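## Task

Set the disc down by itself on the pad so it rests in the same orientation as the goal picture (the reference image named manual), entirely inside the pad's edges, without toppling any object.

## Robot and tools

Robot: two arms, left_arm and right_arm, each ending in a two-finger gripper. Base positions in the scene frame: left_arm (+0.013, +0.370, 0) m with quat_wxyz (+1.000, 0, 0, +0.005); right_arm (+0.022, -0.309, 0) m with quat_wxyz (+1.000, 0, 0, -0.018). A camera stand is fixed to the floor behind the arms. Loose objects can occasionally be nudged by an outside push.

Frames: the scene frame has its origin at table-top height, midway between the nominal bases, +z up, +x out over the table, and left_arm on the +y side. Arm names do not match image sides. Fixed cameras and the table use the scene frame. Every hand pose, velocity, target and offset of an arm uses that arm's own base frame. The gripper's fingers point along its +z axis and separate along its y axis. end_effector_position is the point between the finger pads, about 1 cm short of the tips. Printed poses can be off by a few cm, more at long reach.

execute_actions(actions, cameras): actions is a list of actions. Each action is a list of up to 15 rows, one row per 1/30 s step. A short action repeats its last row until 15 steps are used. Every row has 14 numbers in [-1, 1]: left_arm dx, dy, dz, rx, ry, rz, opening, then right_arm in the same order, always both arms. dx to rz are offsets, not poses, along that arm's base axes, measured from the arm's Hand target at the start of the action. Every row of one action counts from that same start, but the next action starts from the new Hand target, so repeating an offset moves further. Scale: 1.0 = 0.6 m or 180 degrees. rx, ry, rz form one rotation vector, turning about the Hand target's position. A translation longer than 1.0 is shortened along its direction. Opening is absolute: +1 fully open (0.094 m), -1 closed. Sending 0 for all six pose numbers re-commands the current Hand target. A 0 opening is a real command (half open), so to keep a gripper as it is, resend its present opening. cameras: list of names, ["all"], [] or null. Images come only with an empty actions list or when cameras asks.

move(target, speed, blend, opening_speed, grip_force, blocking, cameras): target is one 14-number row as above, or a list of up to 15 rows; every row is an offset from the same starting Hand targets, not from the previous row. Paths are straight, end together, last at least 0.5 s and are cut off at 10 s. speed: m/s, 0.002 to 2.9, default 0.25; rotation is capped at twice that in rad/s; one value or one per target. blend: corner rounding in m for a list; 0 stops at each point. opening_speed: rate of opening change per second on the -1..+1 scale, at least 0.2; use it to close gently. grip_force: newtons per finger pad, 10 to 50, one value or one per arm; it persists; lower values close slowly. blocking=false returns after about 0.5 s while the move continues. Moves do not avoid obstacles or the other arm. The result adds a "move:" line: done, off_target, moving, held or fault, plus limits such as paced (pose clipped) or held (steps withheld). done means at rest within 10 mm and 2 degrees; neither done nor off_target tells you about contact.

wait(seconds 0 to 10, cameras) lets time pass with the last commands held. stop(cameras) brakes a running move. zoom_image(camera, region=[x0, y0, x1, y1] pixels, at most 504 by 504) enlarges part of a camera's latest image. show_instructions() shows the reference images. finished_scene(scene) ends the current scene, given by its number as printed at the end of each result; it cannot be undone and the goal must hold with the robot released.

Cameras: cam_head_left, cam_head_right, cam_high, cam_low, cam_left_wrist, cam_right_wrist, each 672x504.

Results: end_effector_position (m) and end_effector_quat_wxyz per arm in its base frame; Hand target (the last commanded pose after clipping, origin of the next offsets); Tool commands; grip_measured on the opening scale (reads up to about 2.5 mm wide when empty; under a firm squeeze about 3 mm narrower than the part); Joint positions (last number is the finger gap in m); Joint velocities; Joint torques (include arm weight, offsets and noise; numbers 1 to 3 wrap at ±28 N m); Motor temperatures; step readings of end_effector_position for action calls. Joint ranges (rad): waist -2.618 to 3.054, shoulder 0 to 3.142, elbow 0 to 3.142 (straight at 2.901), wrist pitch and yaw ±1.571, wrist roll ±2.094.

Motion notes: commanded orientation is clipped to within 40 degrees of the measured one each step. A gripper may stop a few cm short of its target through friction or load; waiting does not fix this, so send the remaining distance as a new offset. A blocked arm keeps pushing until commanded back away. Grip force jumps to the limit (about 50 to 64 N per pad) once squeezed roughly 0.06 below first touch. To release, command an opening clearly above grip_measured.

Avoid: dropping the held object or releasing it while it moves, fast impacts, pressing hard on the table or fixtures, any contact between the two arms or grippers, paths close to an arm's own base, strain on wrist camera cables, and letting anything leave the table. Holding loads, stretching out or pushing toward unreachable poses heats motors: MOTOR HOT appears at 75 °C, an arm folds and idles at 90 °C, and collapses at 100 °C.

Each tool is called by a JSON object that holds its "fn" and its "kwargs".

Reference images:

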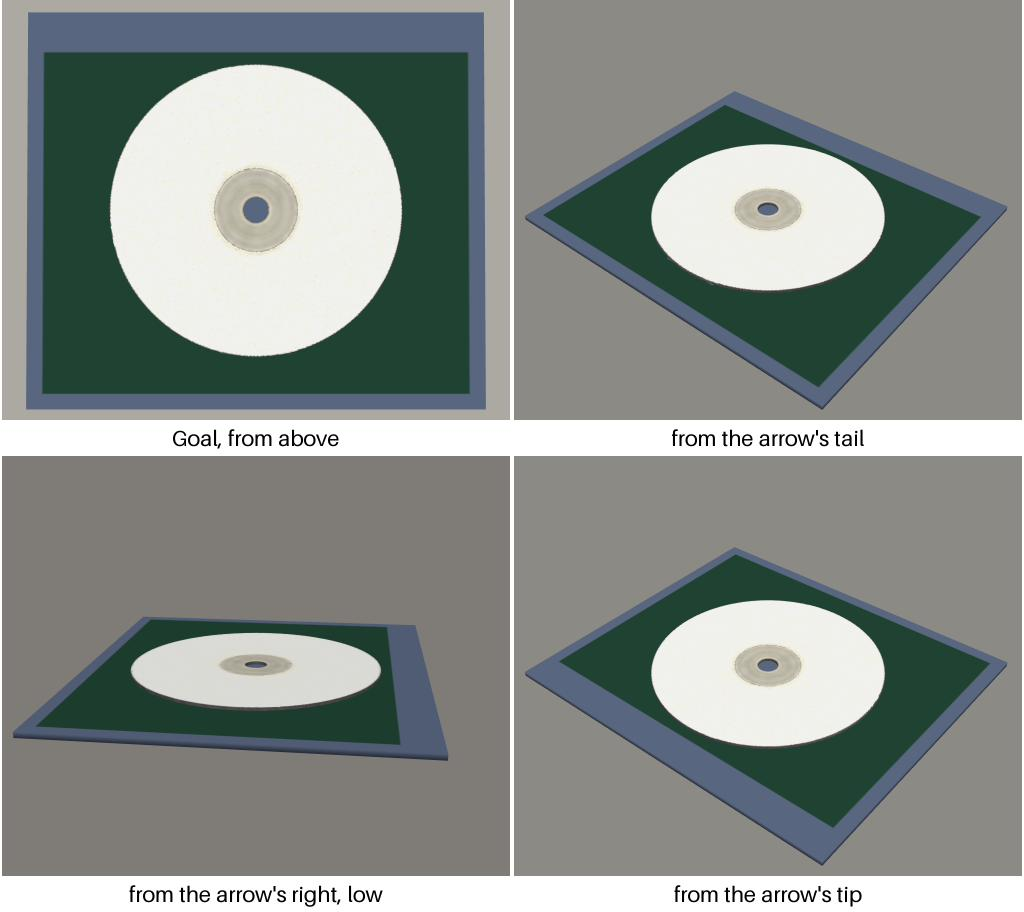

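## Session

{"fn": "execute_actions", "kwargs": {"actions": []}}

Scene clock: 0.00 s.
left_arm: end_effector_position=(+0.4110, +0.0182, +0.1186) grip_measured=+1.000 end_effector_quat_wxyz=(+0.592, -0.058, +0.800, +0.075) | right_arm: end_effector_position=(+0.4044, +0.0125, +0.1086) grip_measured=+1.000 end_effector_quat_wxyz=(+0.596, -0.018, +0.801, +0.055)
Joint positions: left_arm=[-0.069 1.533 0.435 0.797 -0.255 -0.025 0.094] | right_arm=[-0.035 1.553 0.379 0.884 -0.144 0.027 0.094]
Joint velocities: within noise
Joint torques (N m): no reading
Motor temperatures (°C): left_arm=[32 29 33 32 30 29 32] | right_arm=[29 31 31 29 28 29 28]
Heat: left arm: 33 °C; right arm: 31 °C.
Hand target: left_arm +0.4109, +0.0184, +0.1183; +0.590, -0.058, +0.802, +0.075 | right_arm +0.4058, +0.0126, +0.1125; +0.600, -0.019, +0.798, +0.055
Tool commands: left_gripper/opening=+1.0 right_gripper/opening=+1.0

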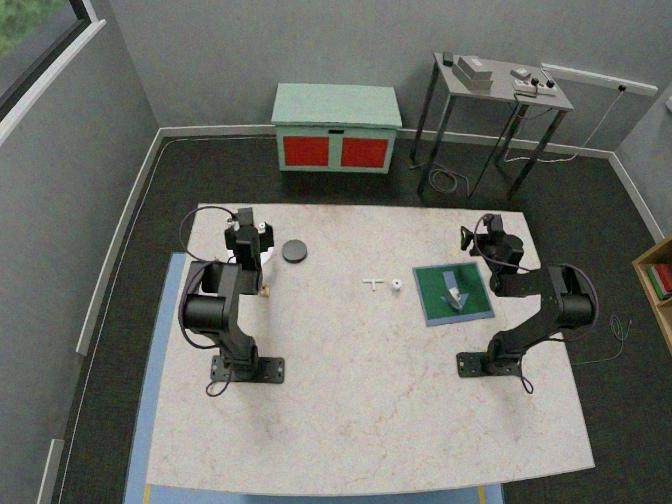

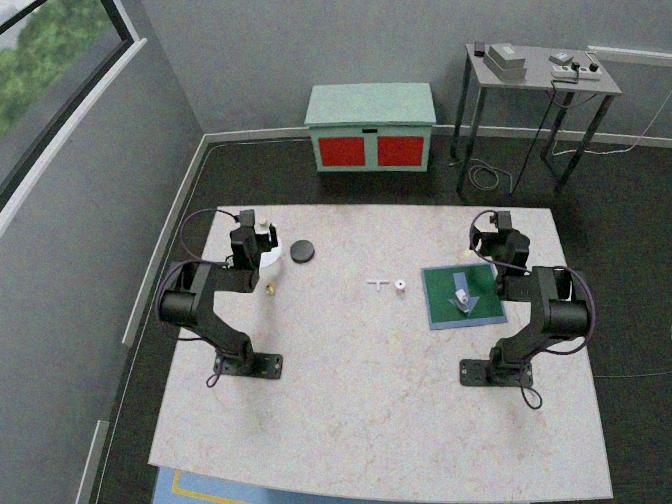

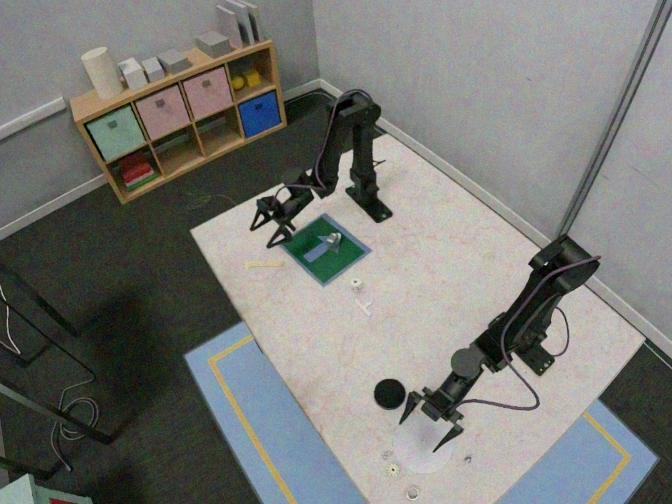

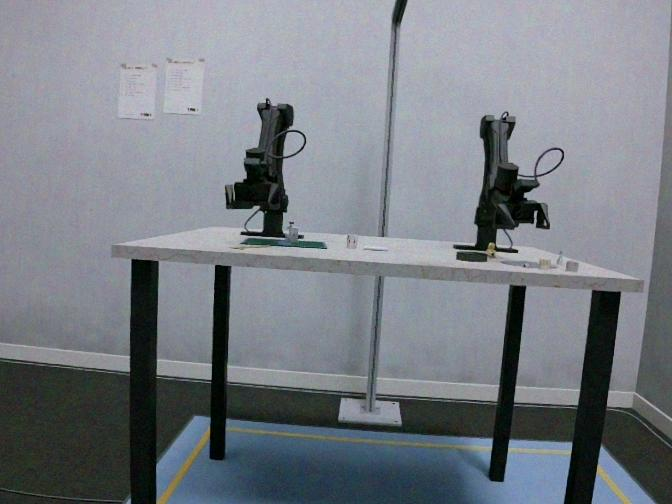

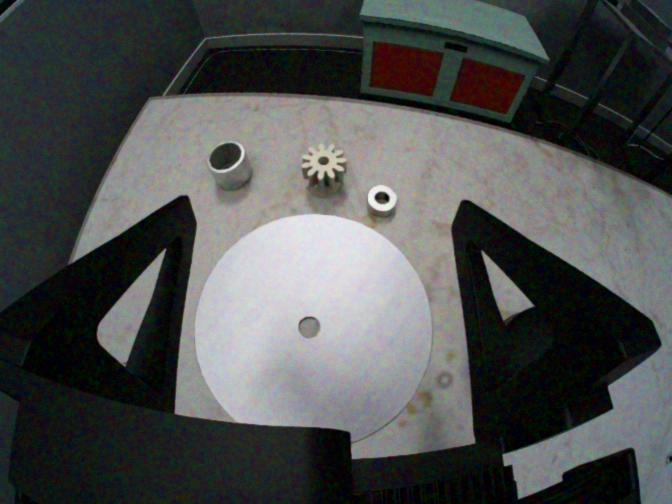

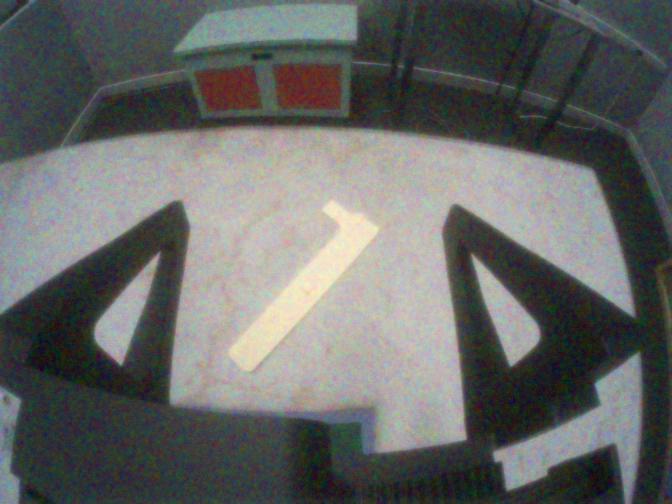

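{"fn": "zoom_image", "kwargs": {"camera": "cam_left_wrist", "region": [170, 130, 470, 450]}}

{"fn": "zoom_image", "kwargs": {"camera": "cam_left_wrist", "region": [270, 290, 350, 370]}}

{"fn": "zoom_image", "kwargs": {"camera": "cam_high", "region": [360, 360, 500, 504]}}

{"fn": "zoom_image", "kwargs": {"camera": "cam_high", "region": [240, 200, 390, 330]}}

{"fn": "zoom_image", "kwargs": {"camera": "cam_head_left", "region": [350, 210, 530, 340]}}

{"fn": "zoom_image", "kwargs": {"camera": "cam_low", "region": [430, 220, 610, 300]}}

{"fn": "zoom_image", "kwargs": {"camera": "cam_low", "region": [220, 200, 400, 280]}}

Scaled by 1.575 from the camera's 672x504 image, which has a finer 960x720 frame.

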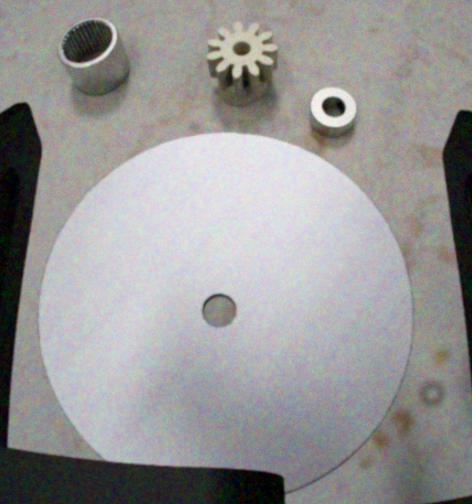

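Scaled by 6.300 from the camera's 672x504 image, which has a finer 960x720 frame.

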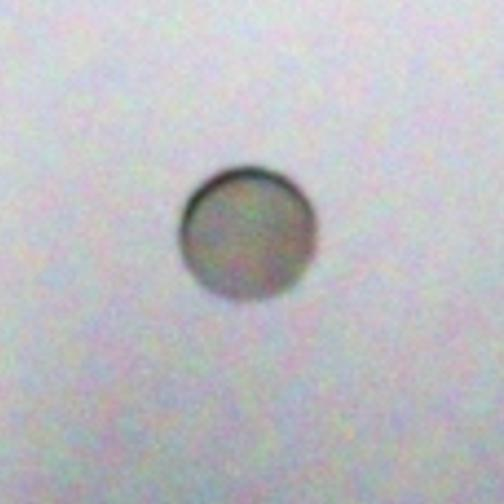

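Scaled by 3.500 from the camera's 672x504 image, which has a finer 960x720 frame.

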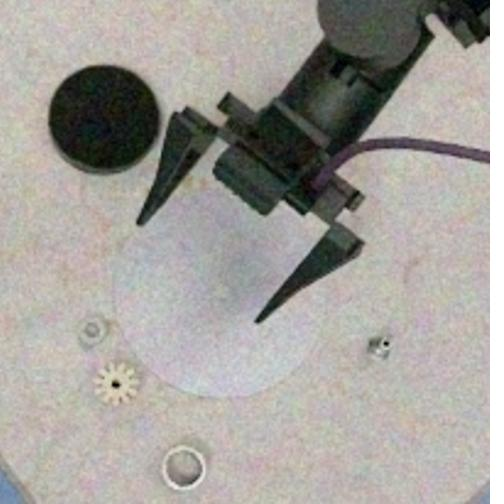

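Scaled by 3.360 from the camera's 672x504 image, which has a finer 960x720 frame.

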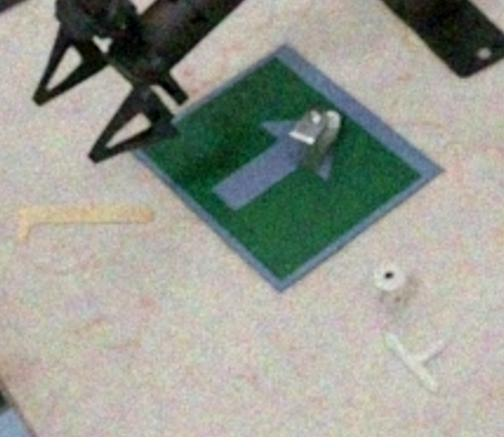

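Scaled by 2.800 from the camera's 672x504 image, which has a finer 960x720 frame.

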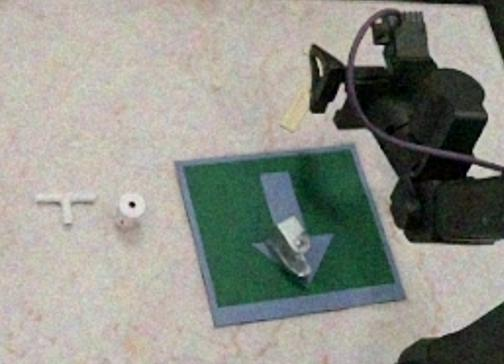

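Scaled by 2.800 from the camera's 672x504 image, which has a finer 960x720 frame.

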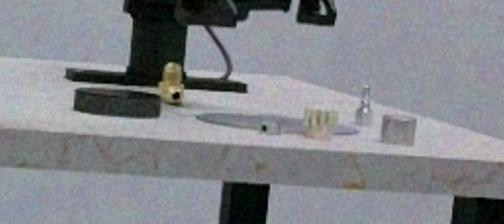

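Scaled by 2.800 from the camera's 672x504 image, which has a finer 960x720 frame.

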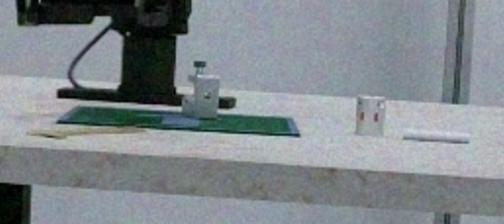

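{"fn": "move", "kwargs": {"target": [0.015,0.003,0.236,-0.0327,0.181,-0.0518,1, -0.176,0.0957,0.2625,-0.029,0.188,-0.024,1], "speed": 0.35, "cameras": ["all"]}}

Scene clock: 305.47 s.
left_arm: end_effector_position=(+0.4184, +0.0203, +0.2566) grip_measured=+1.000 end_effector_quat_wxyz=(+0.344, -0.003, +0.939, +0.003) | right_arm: end_effector_position=(+0.2992, +0.0704, +0.2617) grip_measured=+1.000 end_effector_quat_wxyz=(+0.335, -0.002, +0.942, +0.003)
Joint positions: left_arm=[0.059 1.547 1.57 -0.893 0.03 0.042 0.094] | right_arm=[0.352 1.186 1.327 -1.057 0.212 0.275 0.094]
Joint torques (N m): left_arm=[0.31 -5.01 9.51 1.3 0.11 0.03] | right_arm=[0.43 -2.15 8.27 1.02 0.29 0.08]
Motor temperatures (°C): left_arm=[32 31 35 43 30 29 32] | right_arm=[29 33 34 40 28 29 28]
Heat: left arm: 43 °C; right arm: 40 °C.
Hand target: left_arm +0.4198, +0.0202, +0.2598; +0.342, +0.000, +0.940, +0.000 | right_arm +0.3002, +0.0700, +0.2700; +0.342, +0.001, +0.940, +0.000
Off the commanded pose: left_arm 0.004 m, 1 deg | right_arm 0.008 m, 1 deg.
move: done

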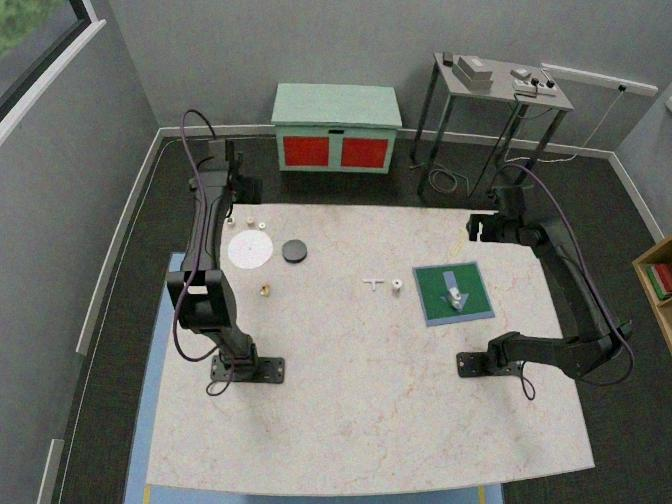

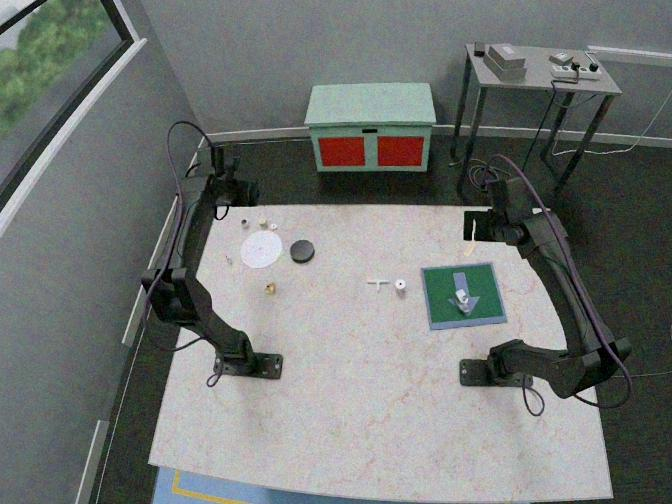

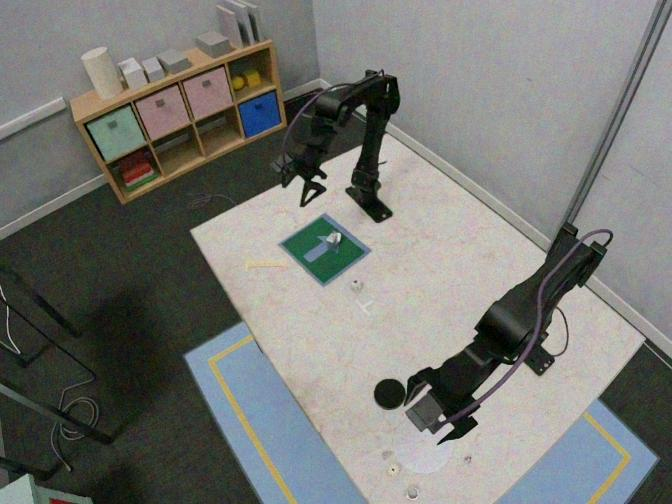

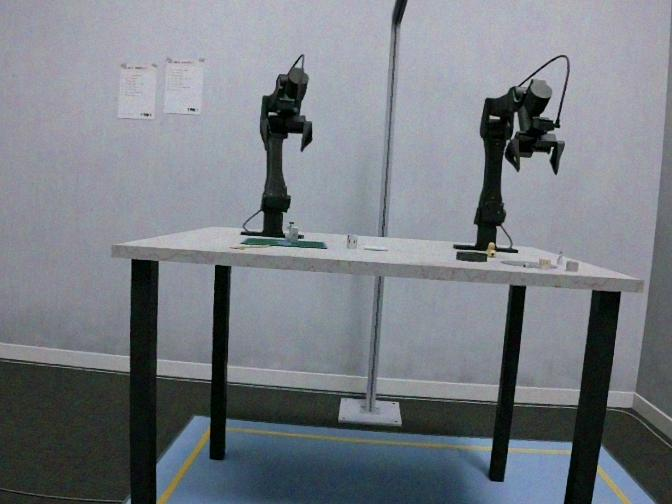

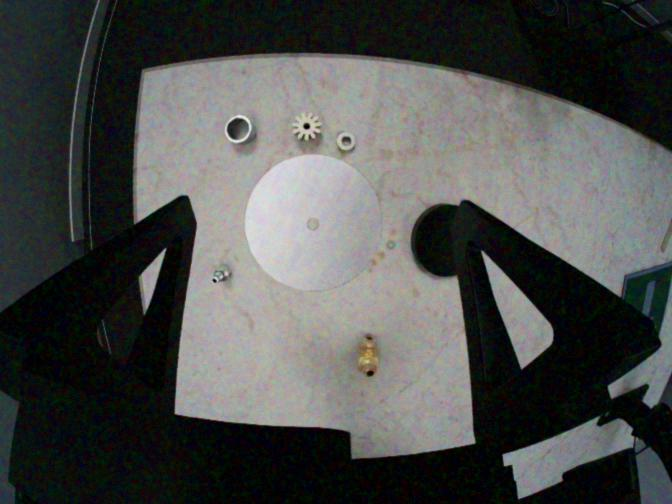

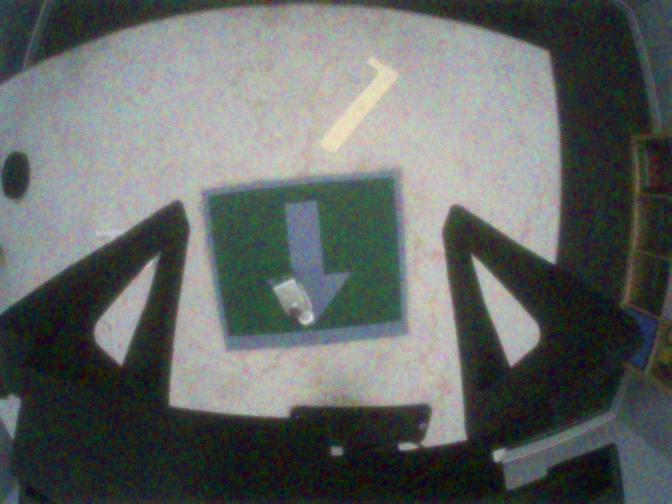

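{"fn": "zoom_image", "kwargs": {"camera": "cam_left_wrist", "region": [200, 90, 420, 310]}}

{"fn": "zoom_image", "kwargs": {"camera": "cam_right_wrist", "region": [190, 150, 420, 370]}}

{"fn": "zoom_image", "kwargs": {"camera": "cam_head_right", "region": [200, 190, 340, 310]}}

Scaled by 2.291 from the camera's 672x504 image, which has a finer 960x720 frame.

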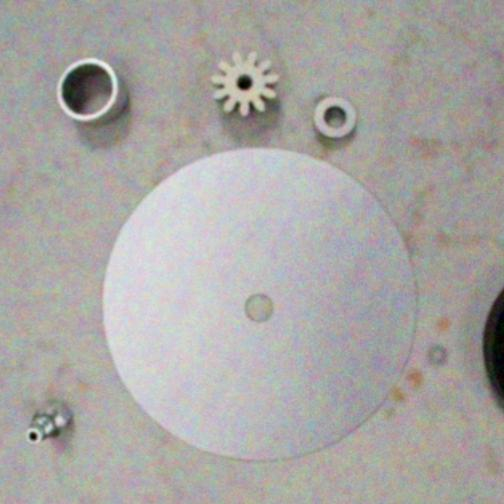

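Scaled by 2.191 from the camera's 672x504 image, which has a finer 960x720 frame.

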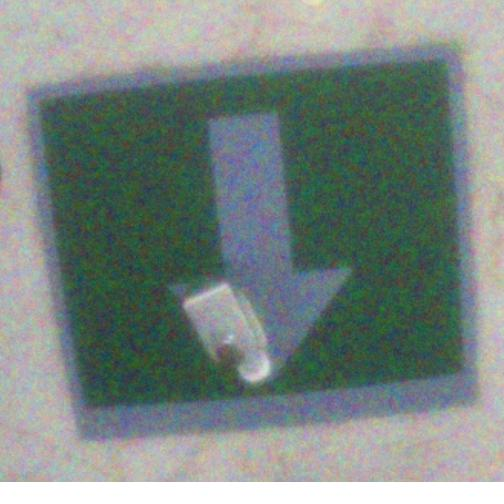

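Scaled by 3.600 from the camera's 672x504 image, which has a finer 960x720 frame.

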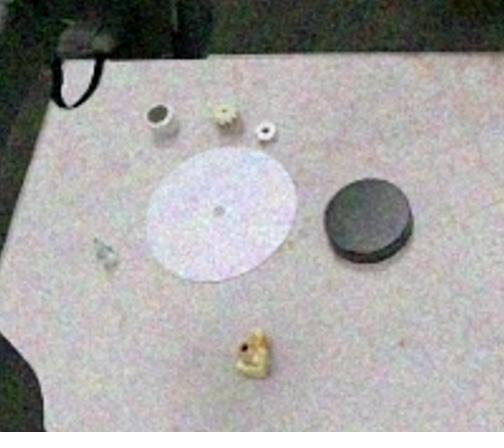

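{"fn": "zoom_image", "kwargs": {"camera": "cam_low", "region": [480, 70, 590, 190]}}

{"fn": "zoom_image", "kwargs": {"camera": "cam_left_wrist", "region": [130, 180, 230, 280]}}

{"fn": "zoom_image", "kwargs": {"camera": "cam_high", "region": [270, 140, 350, 220]}}

Scaled by 4.200 from the camera's 672x504 image, which has a finer 960x720 frame.

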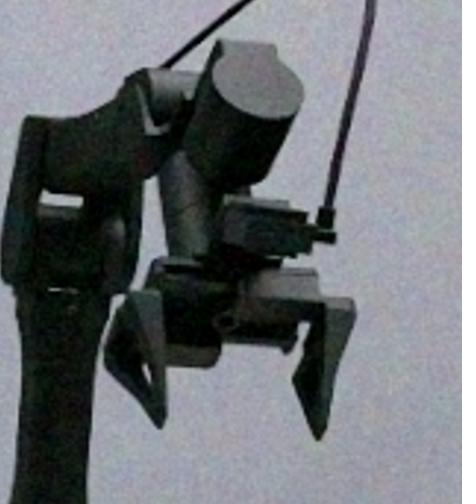

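Scaled by 5.040 from the camera's 672x504 image, which has a finer 960x720 frame.

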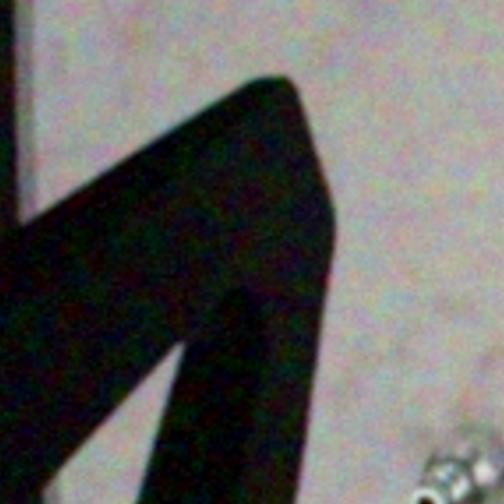

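Scaled by 6.300 from the camera's 672x504 image, which has a finer 960x720 frame.

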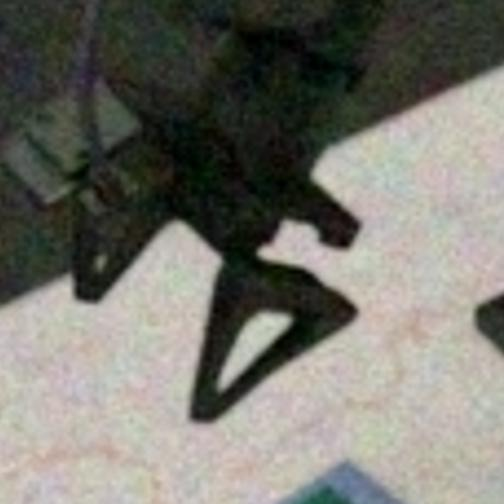

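{"fn": "move", "kwargs": {"target": [-0.093,0.153,-0.217,0,0.222,0,0.6, -0.15,0.039,-0.233,-0.0444,0.2188,0.1228,0.6], "speed": 0.35, "cameras": ["cam_left_wrist","cam_right_wrist","cam_low"]}}

{"fn": "zoom_image", "kwargs": {"camera": "cam_left_wrist", "region": [200, 20, 440, 260]}}

{"fn": "zoom_image", "kwargs": {"camera": "cam_right_wrist", "region": [200, 20, 440, 260]}}

Scene clock: 528.27 s.
left_arm: end_effector_position=(+0.3621, +0.1097, +0.1289) grip_measured=+0.602 end_effector_quat_wxyz=(+0.003, -0.003, +1.000, -0.003) | right_arm: end_effector_position=(+0.2158, +0.0919, +0.1337) grip_measured=+0.602 end_effector_quat_wxyz=(+0.015, -0.193, +0.981, -0.003)
Joint positions: left_arm=[0.296 1.984 1.819 -1.402 0.008 0.29 0.075] | right_arm=[0.407 1.402 1.183 -1.324 0.012 0.019 0.075]
Joint torques (N m): left_arm=[0.02 -7.71 8.32 0.12 -0.08 0.02] | right_arm=[0.46 -3.28 5.03 0.12 -0.11 -0.02]
Motor temperatures (°C): left_arm=[32 32 41 37 30 29 32] | right_arm=[29 32 38 38 28 29 28]
Heat: left arm: 41 °C; right arm: 38 °C.
Hand target: left_arm +0.3640, +0.1121, +0.1297; +0.000, +0.000, +1.000, +0.001 | right_arm +0.2102, +0.0934, +0.1303; +0.001, -0.199, +0.980, +0.000
Off the commanded pose: left_arm 0.003 m, 1 deg | right_arm 0.007 m, 2 deg.
move: done
Images, in order (width x height): cam_low 672x504, cam_left_wrist 672x504, cam_right_wrist 672x504.

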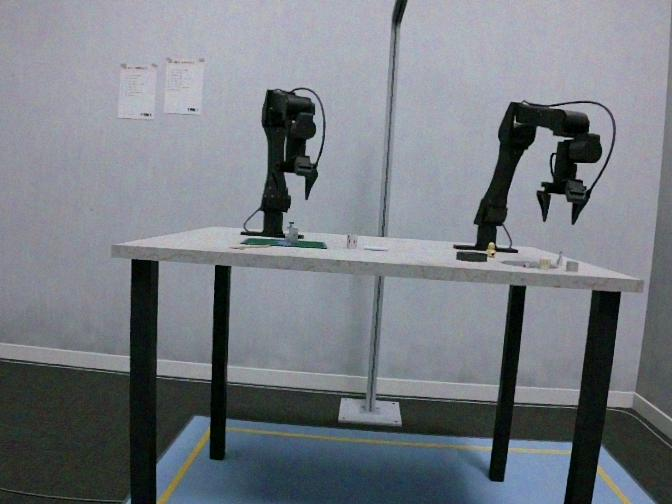

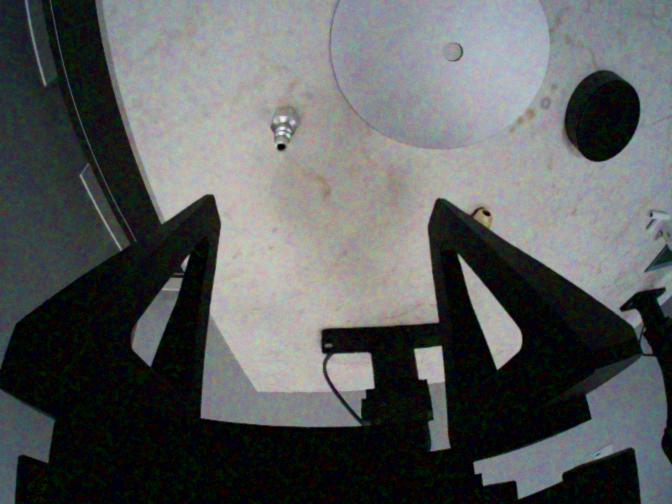

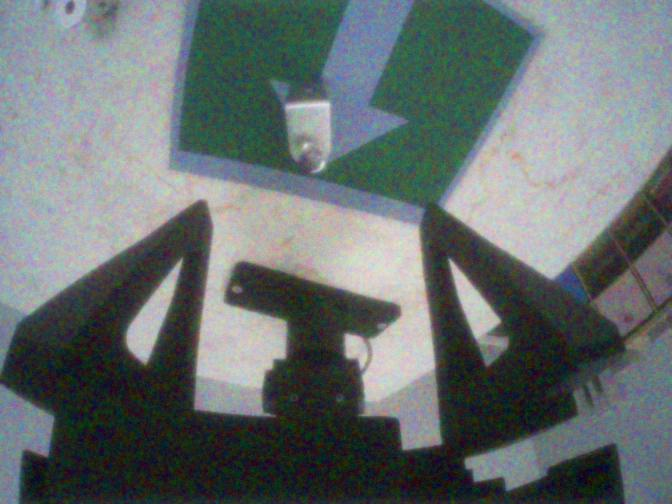

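Scaled by 2.100 from the camera's 672x504 image, which has a finer 960x720 frame.

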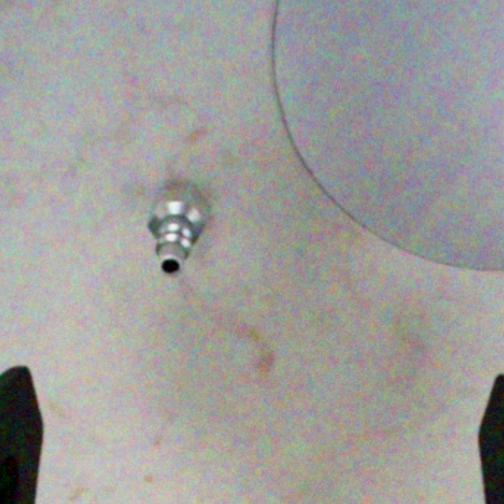

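Scaled by 2.100 from the camera's 672x504 image, which has a finer 960x720 frame.

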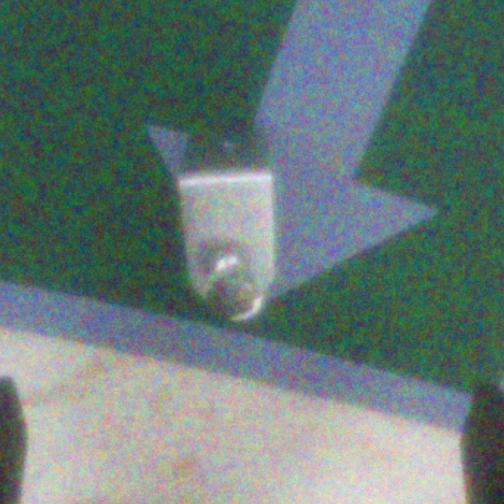

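{"fn": "move", "kwargs": {"target": [-0.030,0.029,-0.080,0,0,0,0.4, -0.017,0.0043,-0.163,0,0,0,0.6], "speed": 0.2, "cameras": ["cam_left_wrist","cam_right_wrist","cam_low"]}}

{"fn": "zoom_image", "kwargs": {"camera": "cam_left_wrist", "region": [200, 50, 440, 290]}}

{"fn": "zoom_image", "kwargs": {"camera": "cam_right_wrist", "region": [170, 80, 470, 305]}}

Scene clock: 571.50 s.
left_arm: end_effector_position=(+0.3462, +0.1277, +0.0760) grip_measured=+0.402 end_effector_quat_wxyz=(-0.012, -0.002, +1.000, -0.007) | right_arm: end_effector_position=(+0.2011, +0.0926, +0.0370) grip_measured=+0.602 end_effector_quat_wxyz=(+0.004, -0.198, +0.980, -0.005)
Joint positions: left_arm=[0.353 1.984 1.608 -1.222 0.005 0.349 0.066] | right_arm=[0.436 1.44 0.823 -0.948 0.011 0.037 0.075]
Joint torques (N m): left_arm=[0.16 -10.82 4.96 0.33 -0.05 0.02] | right_arm=[0.53 -2.88 4.68 0.32 -0.09 0.07]
Heat: left arm: 39 °C; right arm: 36 °C.
Hand target: left_arm +0.3460, +0.1295, +0.0818; +0.000, +0.000, +1.000, +0.001 | right_arm +0.2001, +0.0961, +0.0325; +0.001, -0.199, +0.980, +0.000
Off the commanded pose: left_arm 0.006 m, 2 deg | right_arm 0.006 m, 1 deg.
move: done
Images, in order (width x height): cam_low 672x504, cam_left_wrist 672x504, cam_right_wrist 672x504.

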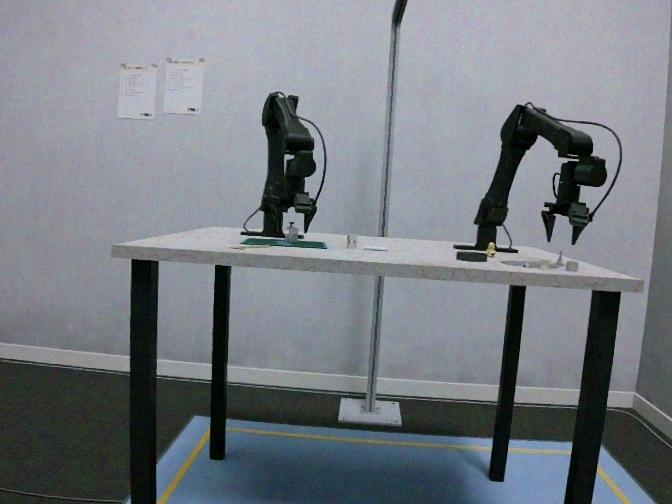

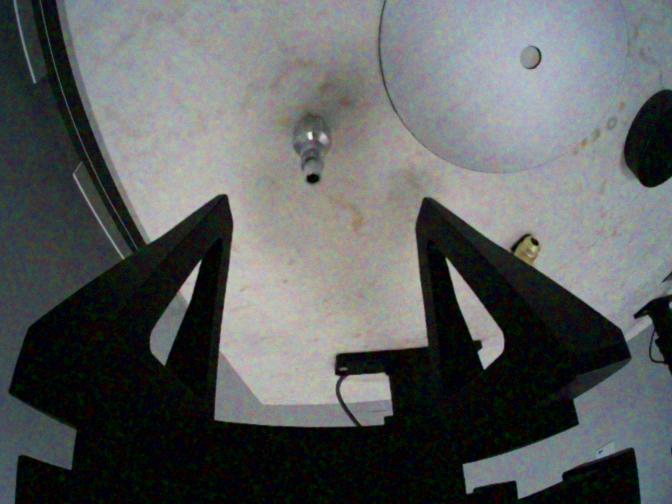

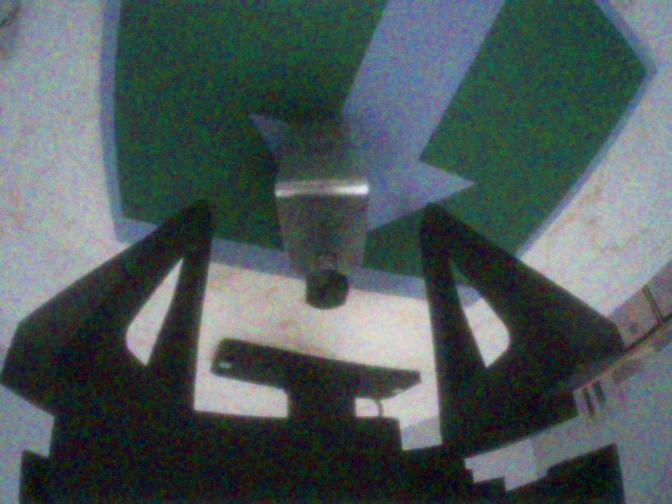

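Scaled by 2.100 from the camera's 672x504 image, which has a finer 960x720 frame.

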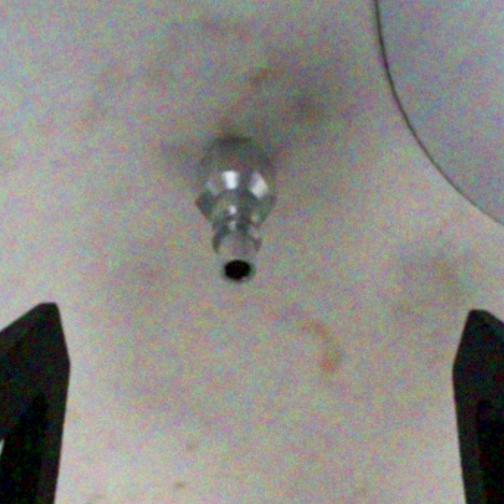

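Scaled by 1.680 from the camera's 672x504 image, which has a finer 960x720 frame.

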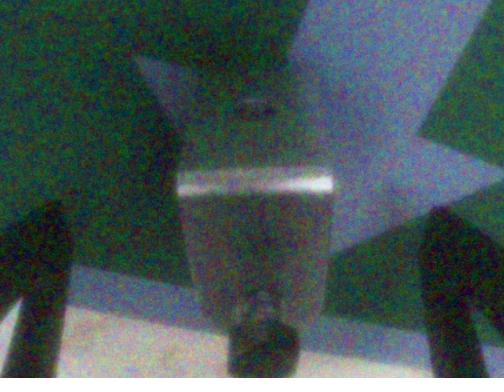

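{"fn": "move", "kwargs": {"target": [-0.010,0.017,-0.045,0,0,0,0.4, 0,0,0,0,0,0,-0.6], "speed": 0.15, "opening_speed": 0.8, "cameras": ["cam_left_wrist","cam_right_wrist","cam_low"]}}

{"fn": "zoom_image", "kwargs": {"camera": "cam_left_wrist", "region": [200, 50, 440, 290]}}

{"fn": "zoom_image", "kwargs": {"camera": "cam_low", "region": [500, 180, 620, 280]}}

Scene clock: 598.13 s.
left_arm: end_effector_position=(+0.3407, +0.1380, +0.0534) grip_measured=+0.402 end_effector_quat_wxyz=(-0.005, -0.002, +1.000, -0.005) | right_arm: end_effector_position=(+0.2012, +0.0927, +0.0370) grip_measured=-0.513 end_effector_quat_wxyz=(+0.004, -0.197, +0.980, -0.004)
Joint positions: left_arm=[0.384 1.982 1.515 -1.117 0.005 0.381 0.066] | right_arm=[0.436 1.44 0.823 -0.948 0.011 0.038 0.023]
Joint torques (N m): left_arm=[0.18 -9.72 4.9 0.36 -0.04 0.03] | right_arm=[0.55 -2.81 4.6 0.37 -0.11 0.08]
Heat: left arm: 38 °C; right arm: 36 °C.
Hand target: left_arm +0.3401, +0.1396, +0.0547; +0.000, +0.000, +1.000, +0.001 | right_arm +0.2001, +0.0961, +0.0325; +0.001, -0.199, +0.980, +0.000
Off the commanded pose: left_arm 0.002 m, 1 deg | right_arm 0.006 m, 1 deg.
move: done
Images, in order (width x height): cam_low 672x504, cam_left_wrist 672x504, cam_right_wrist 672x504.

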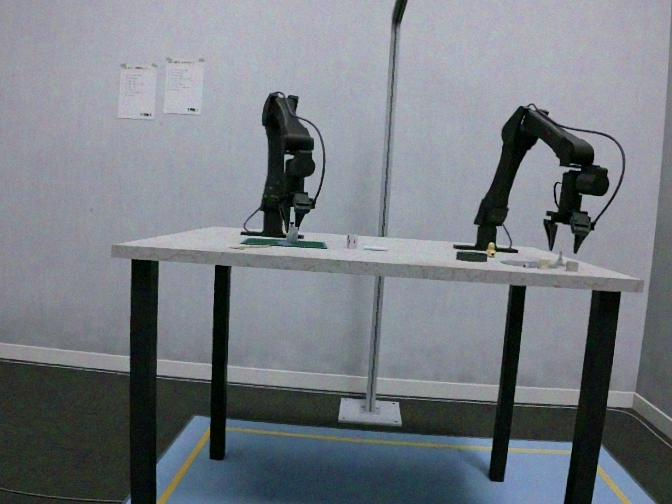

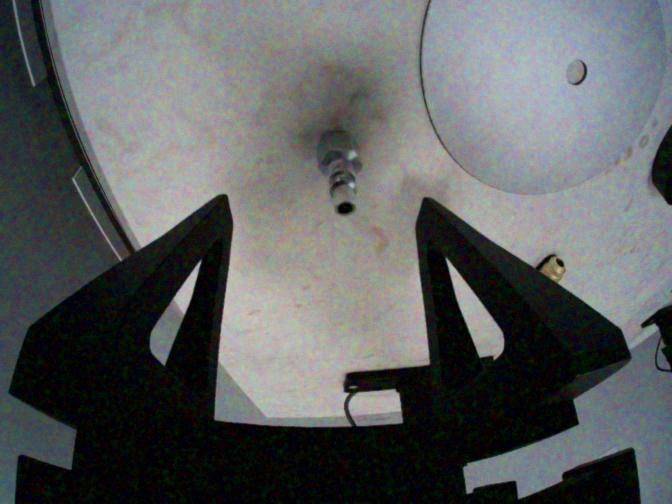

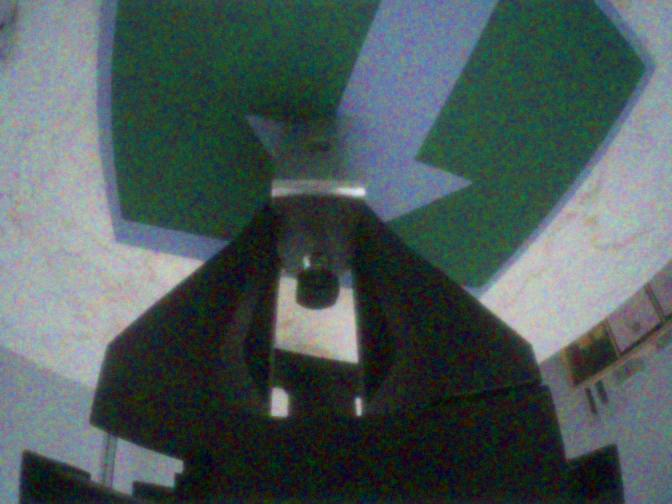

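Scaled by 2.100 from the camera's 672x504 image, which has a finer 960x720 frame.

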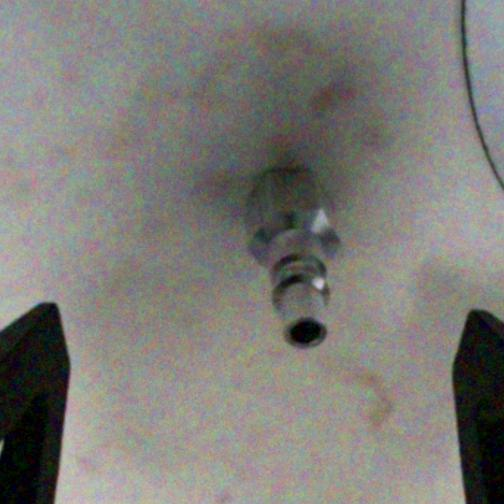

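Scaled by 4.200 from the camera's 672x504 image, which has a finer 960x720 frame.

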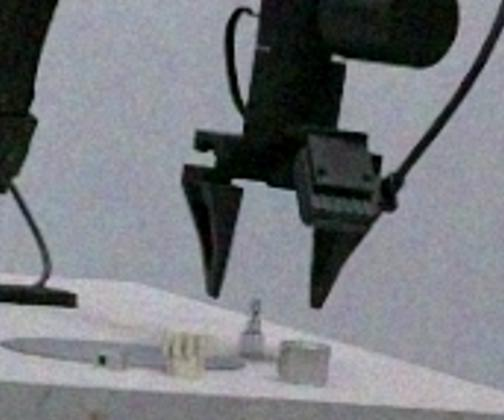

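{"fn": "move", "kwargs": {"target": [[0,-0.0105,0,0,0,0,0.4, 0,0,0.12,0,0,0,-0.6],[0,-0.0105,-0.055,0,0,0,0.4, 0.067,-0.333,0.12,0,0,0,-0.6],[0,-0.0105,-0.055,0,0,0,0.4, 0.067,-0.333,0.035,0,0,0,-0.6]], "speed": [0.1,0.25,0.1], "blend": [0.0,0.02,0], "cameras": ["cam_left_wrist","cam_right_wrist","cam_low"]}}

{"fn": "zoom_image", "kwargs": {"camera": "cam_left_wrist", "region": [200, 50, 440, 290]}}

{"fn": "zoom_image", "kwargs": {"camera": "cam_low", "region": [200, 180, 320, 280]}}

Scene clock: 623.73 s.
left_arm: end_effector_position=(+0.3419, +0.1347, +0.0295) grip_measured=+0.402 end_effector_quat_wxyz=(+0.007, +0.000, +1.000, +0.000) | right_arm: end_effector_position=(+0.2374, -0.1044, +0.0559) grip_measured=-0.514 end_effector_quat_wxyz=(-0.005, -0.198, +0.980, -0.005)
Joint positions: left_arm=[0.375 1.982 1.416 -0.993 0.005 0.375 0.066] | right_arm=[-0.409 1.57 1.023 -1.027 0.014 -0.807 0.023]
Joint torques (N m): left_arm=[-0.35 -7.6 4.81 0.42 -0.05 -0.07] | right_arm=[-0.42 -4.4 5.22 0.31 -0.16 -0.06]
Motor temperatures (°C): left_arm=[32 37 38 34 30 29 32] | right_arm=[29 32 36 35 28 29 29]
Heat: left arm: 38 °C; right arm: 36 °C.
Hand target: left_arm +0.3400, +0.1333, +0.0217; +0.000, +0.000, +1.000, +0.001 | right_arm +0.2403, -0.1037, +0.0535; +0.001, -0.199, +0.980, +0.000
Off the commanded pose: left_arm 0.008 m, 1 deg | right_arm 0.004 m, 1 deg.
move: done
Images, in order (width x height): cam_low 672x504, cam_left_wrist 672x504, cam_right_wrist 672x504.

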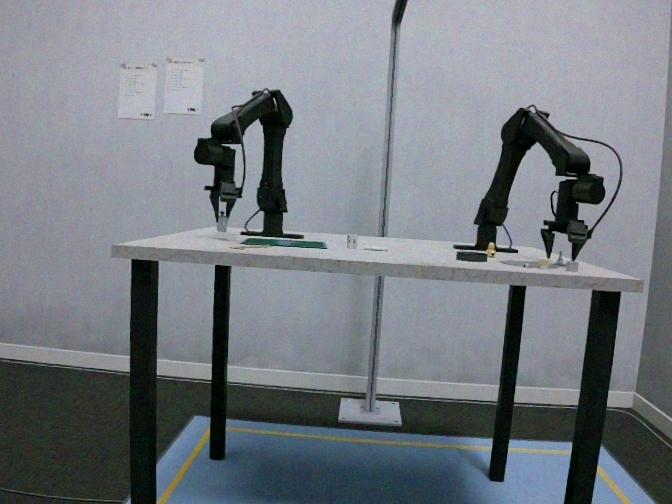

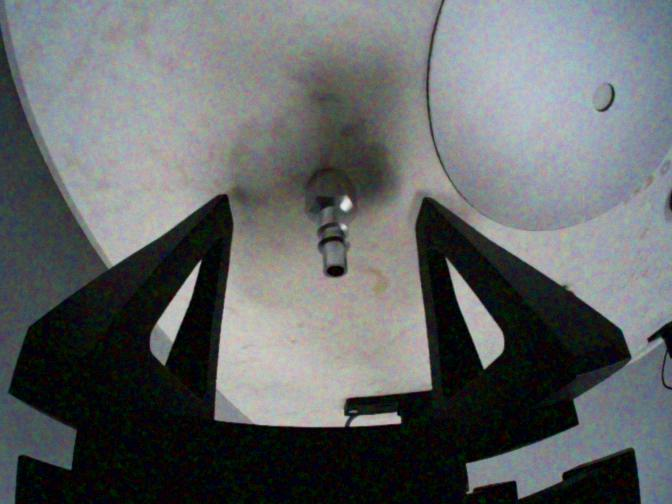

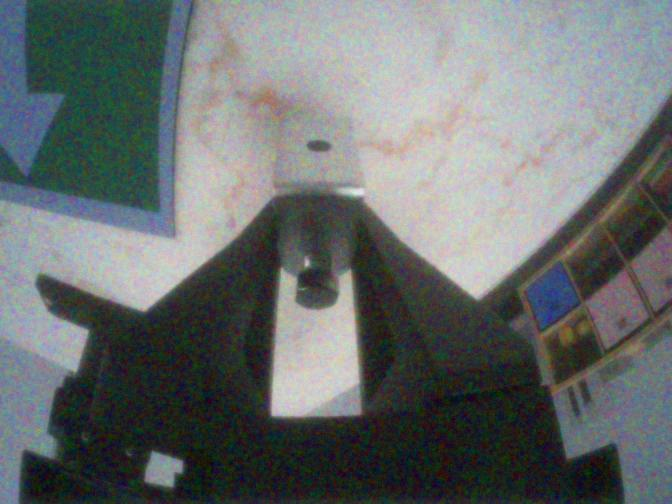

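Scaled by 2.100 from the camera's 672x504 image, which has a finer 960x720 frame.

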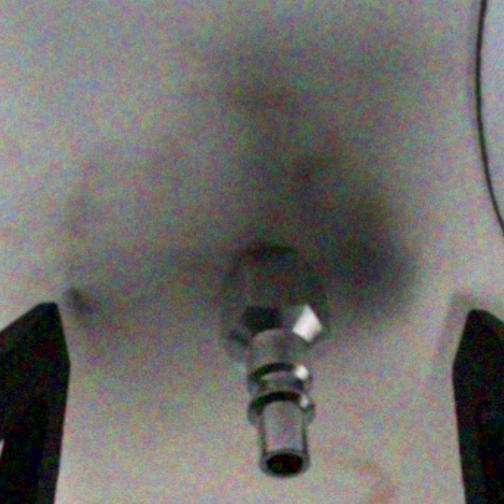

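Scaled by 4.200 from the camera's 672x504 image, which has a finer 960x720 frame.

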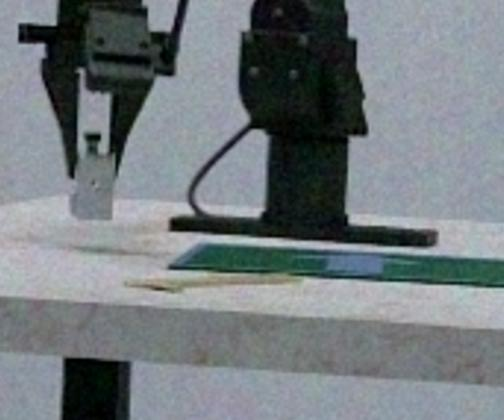

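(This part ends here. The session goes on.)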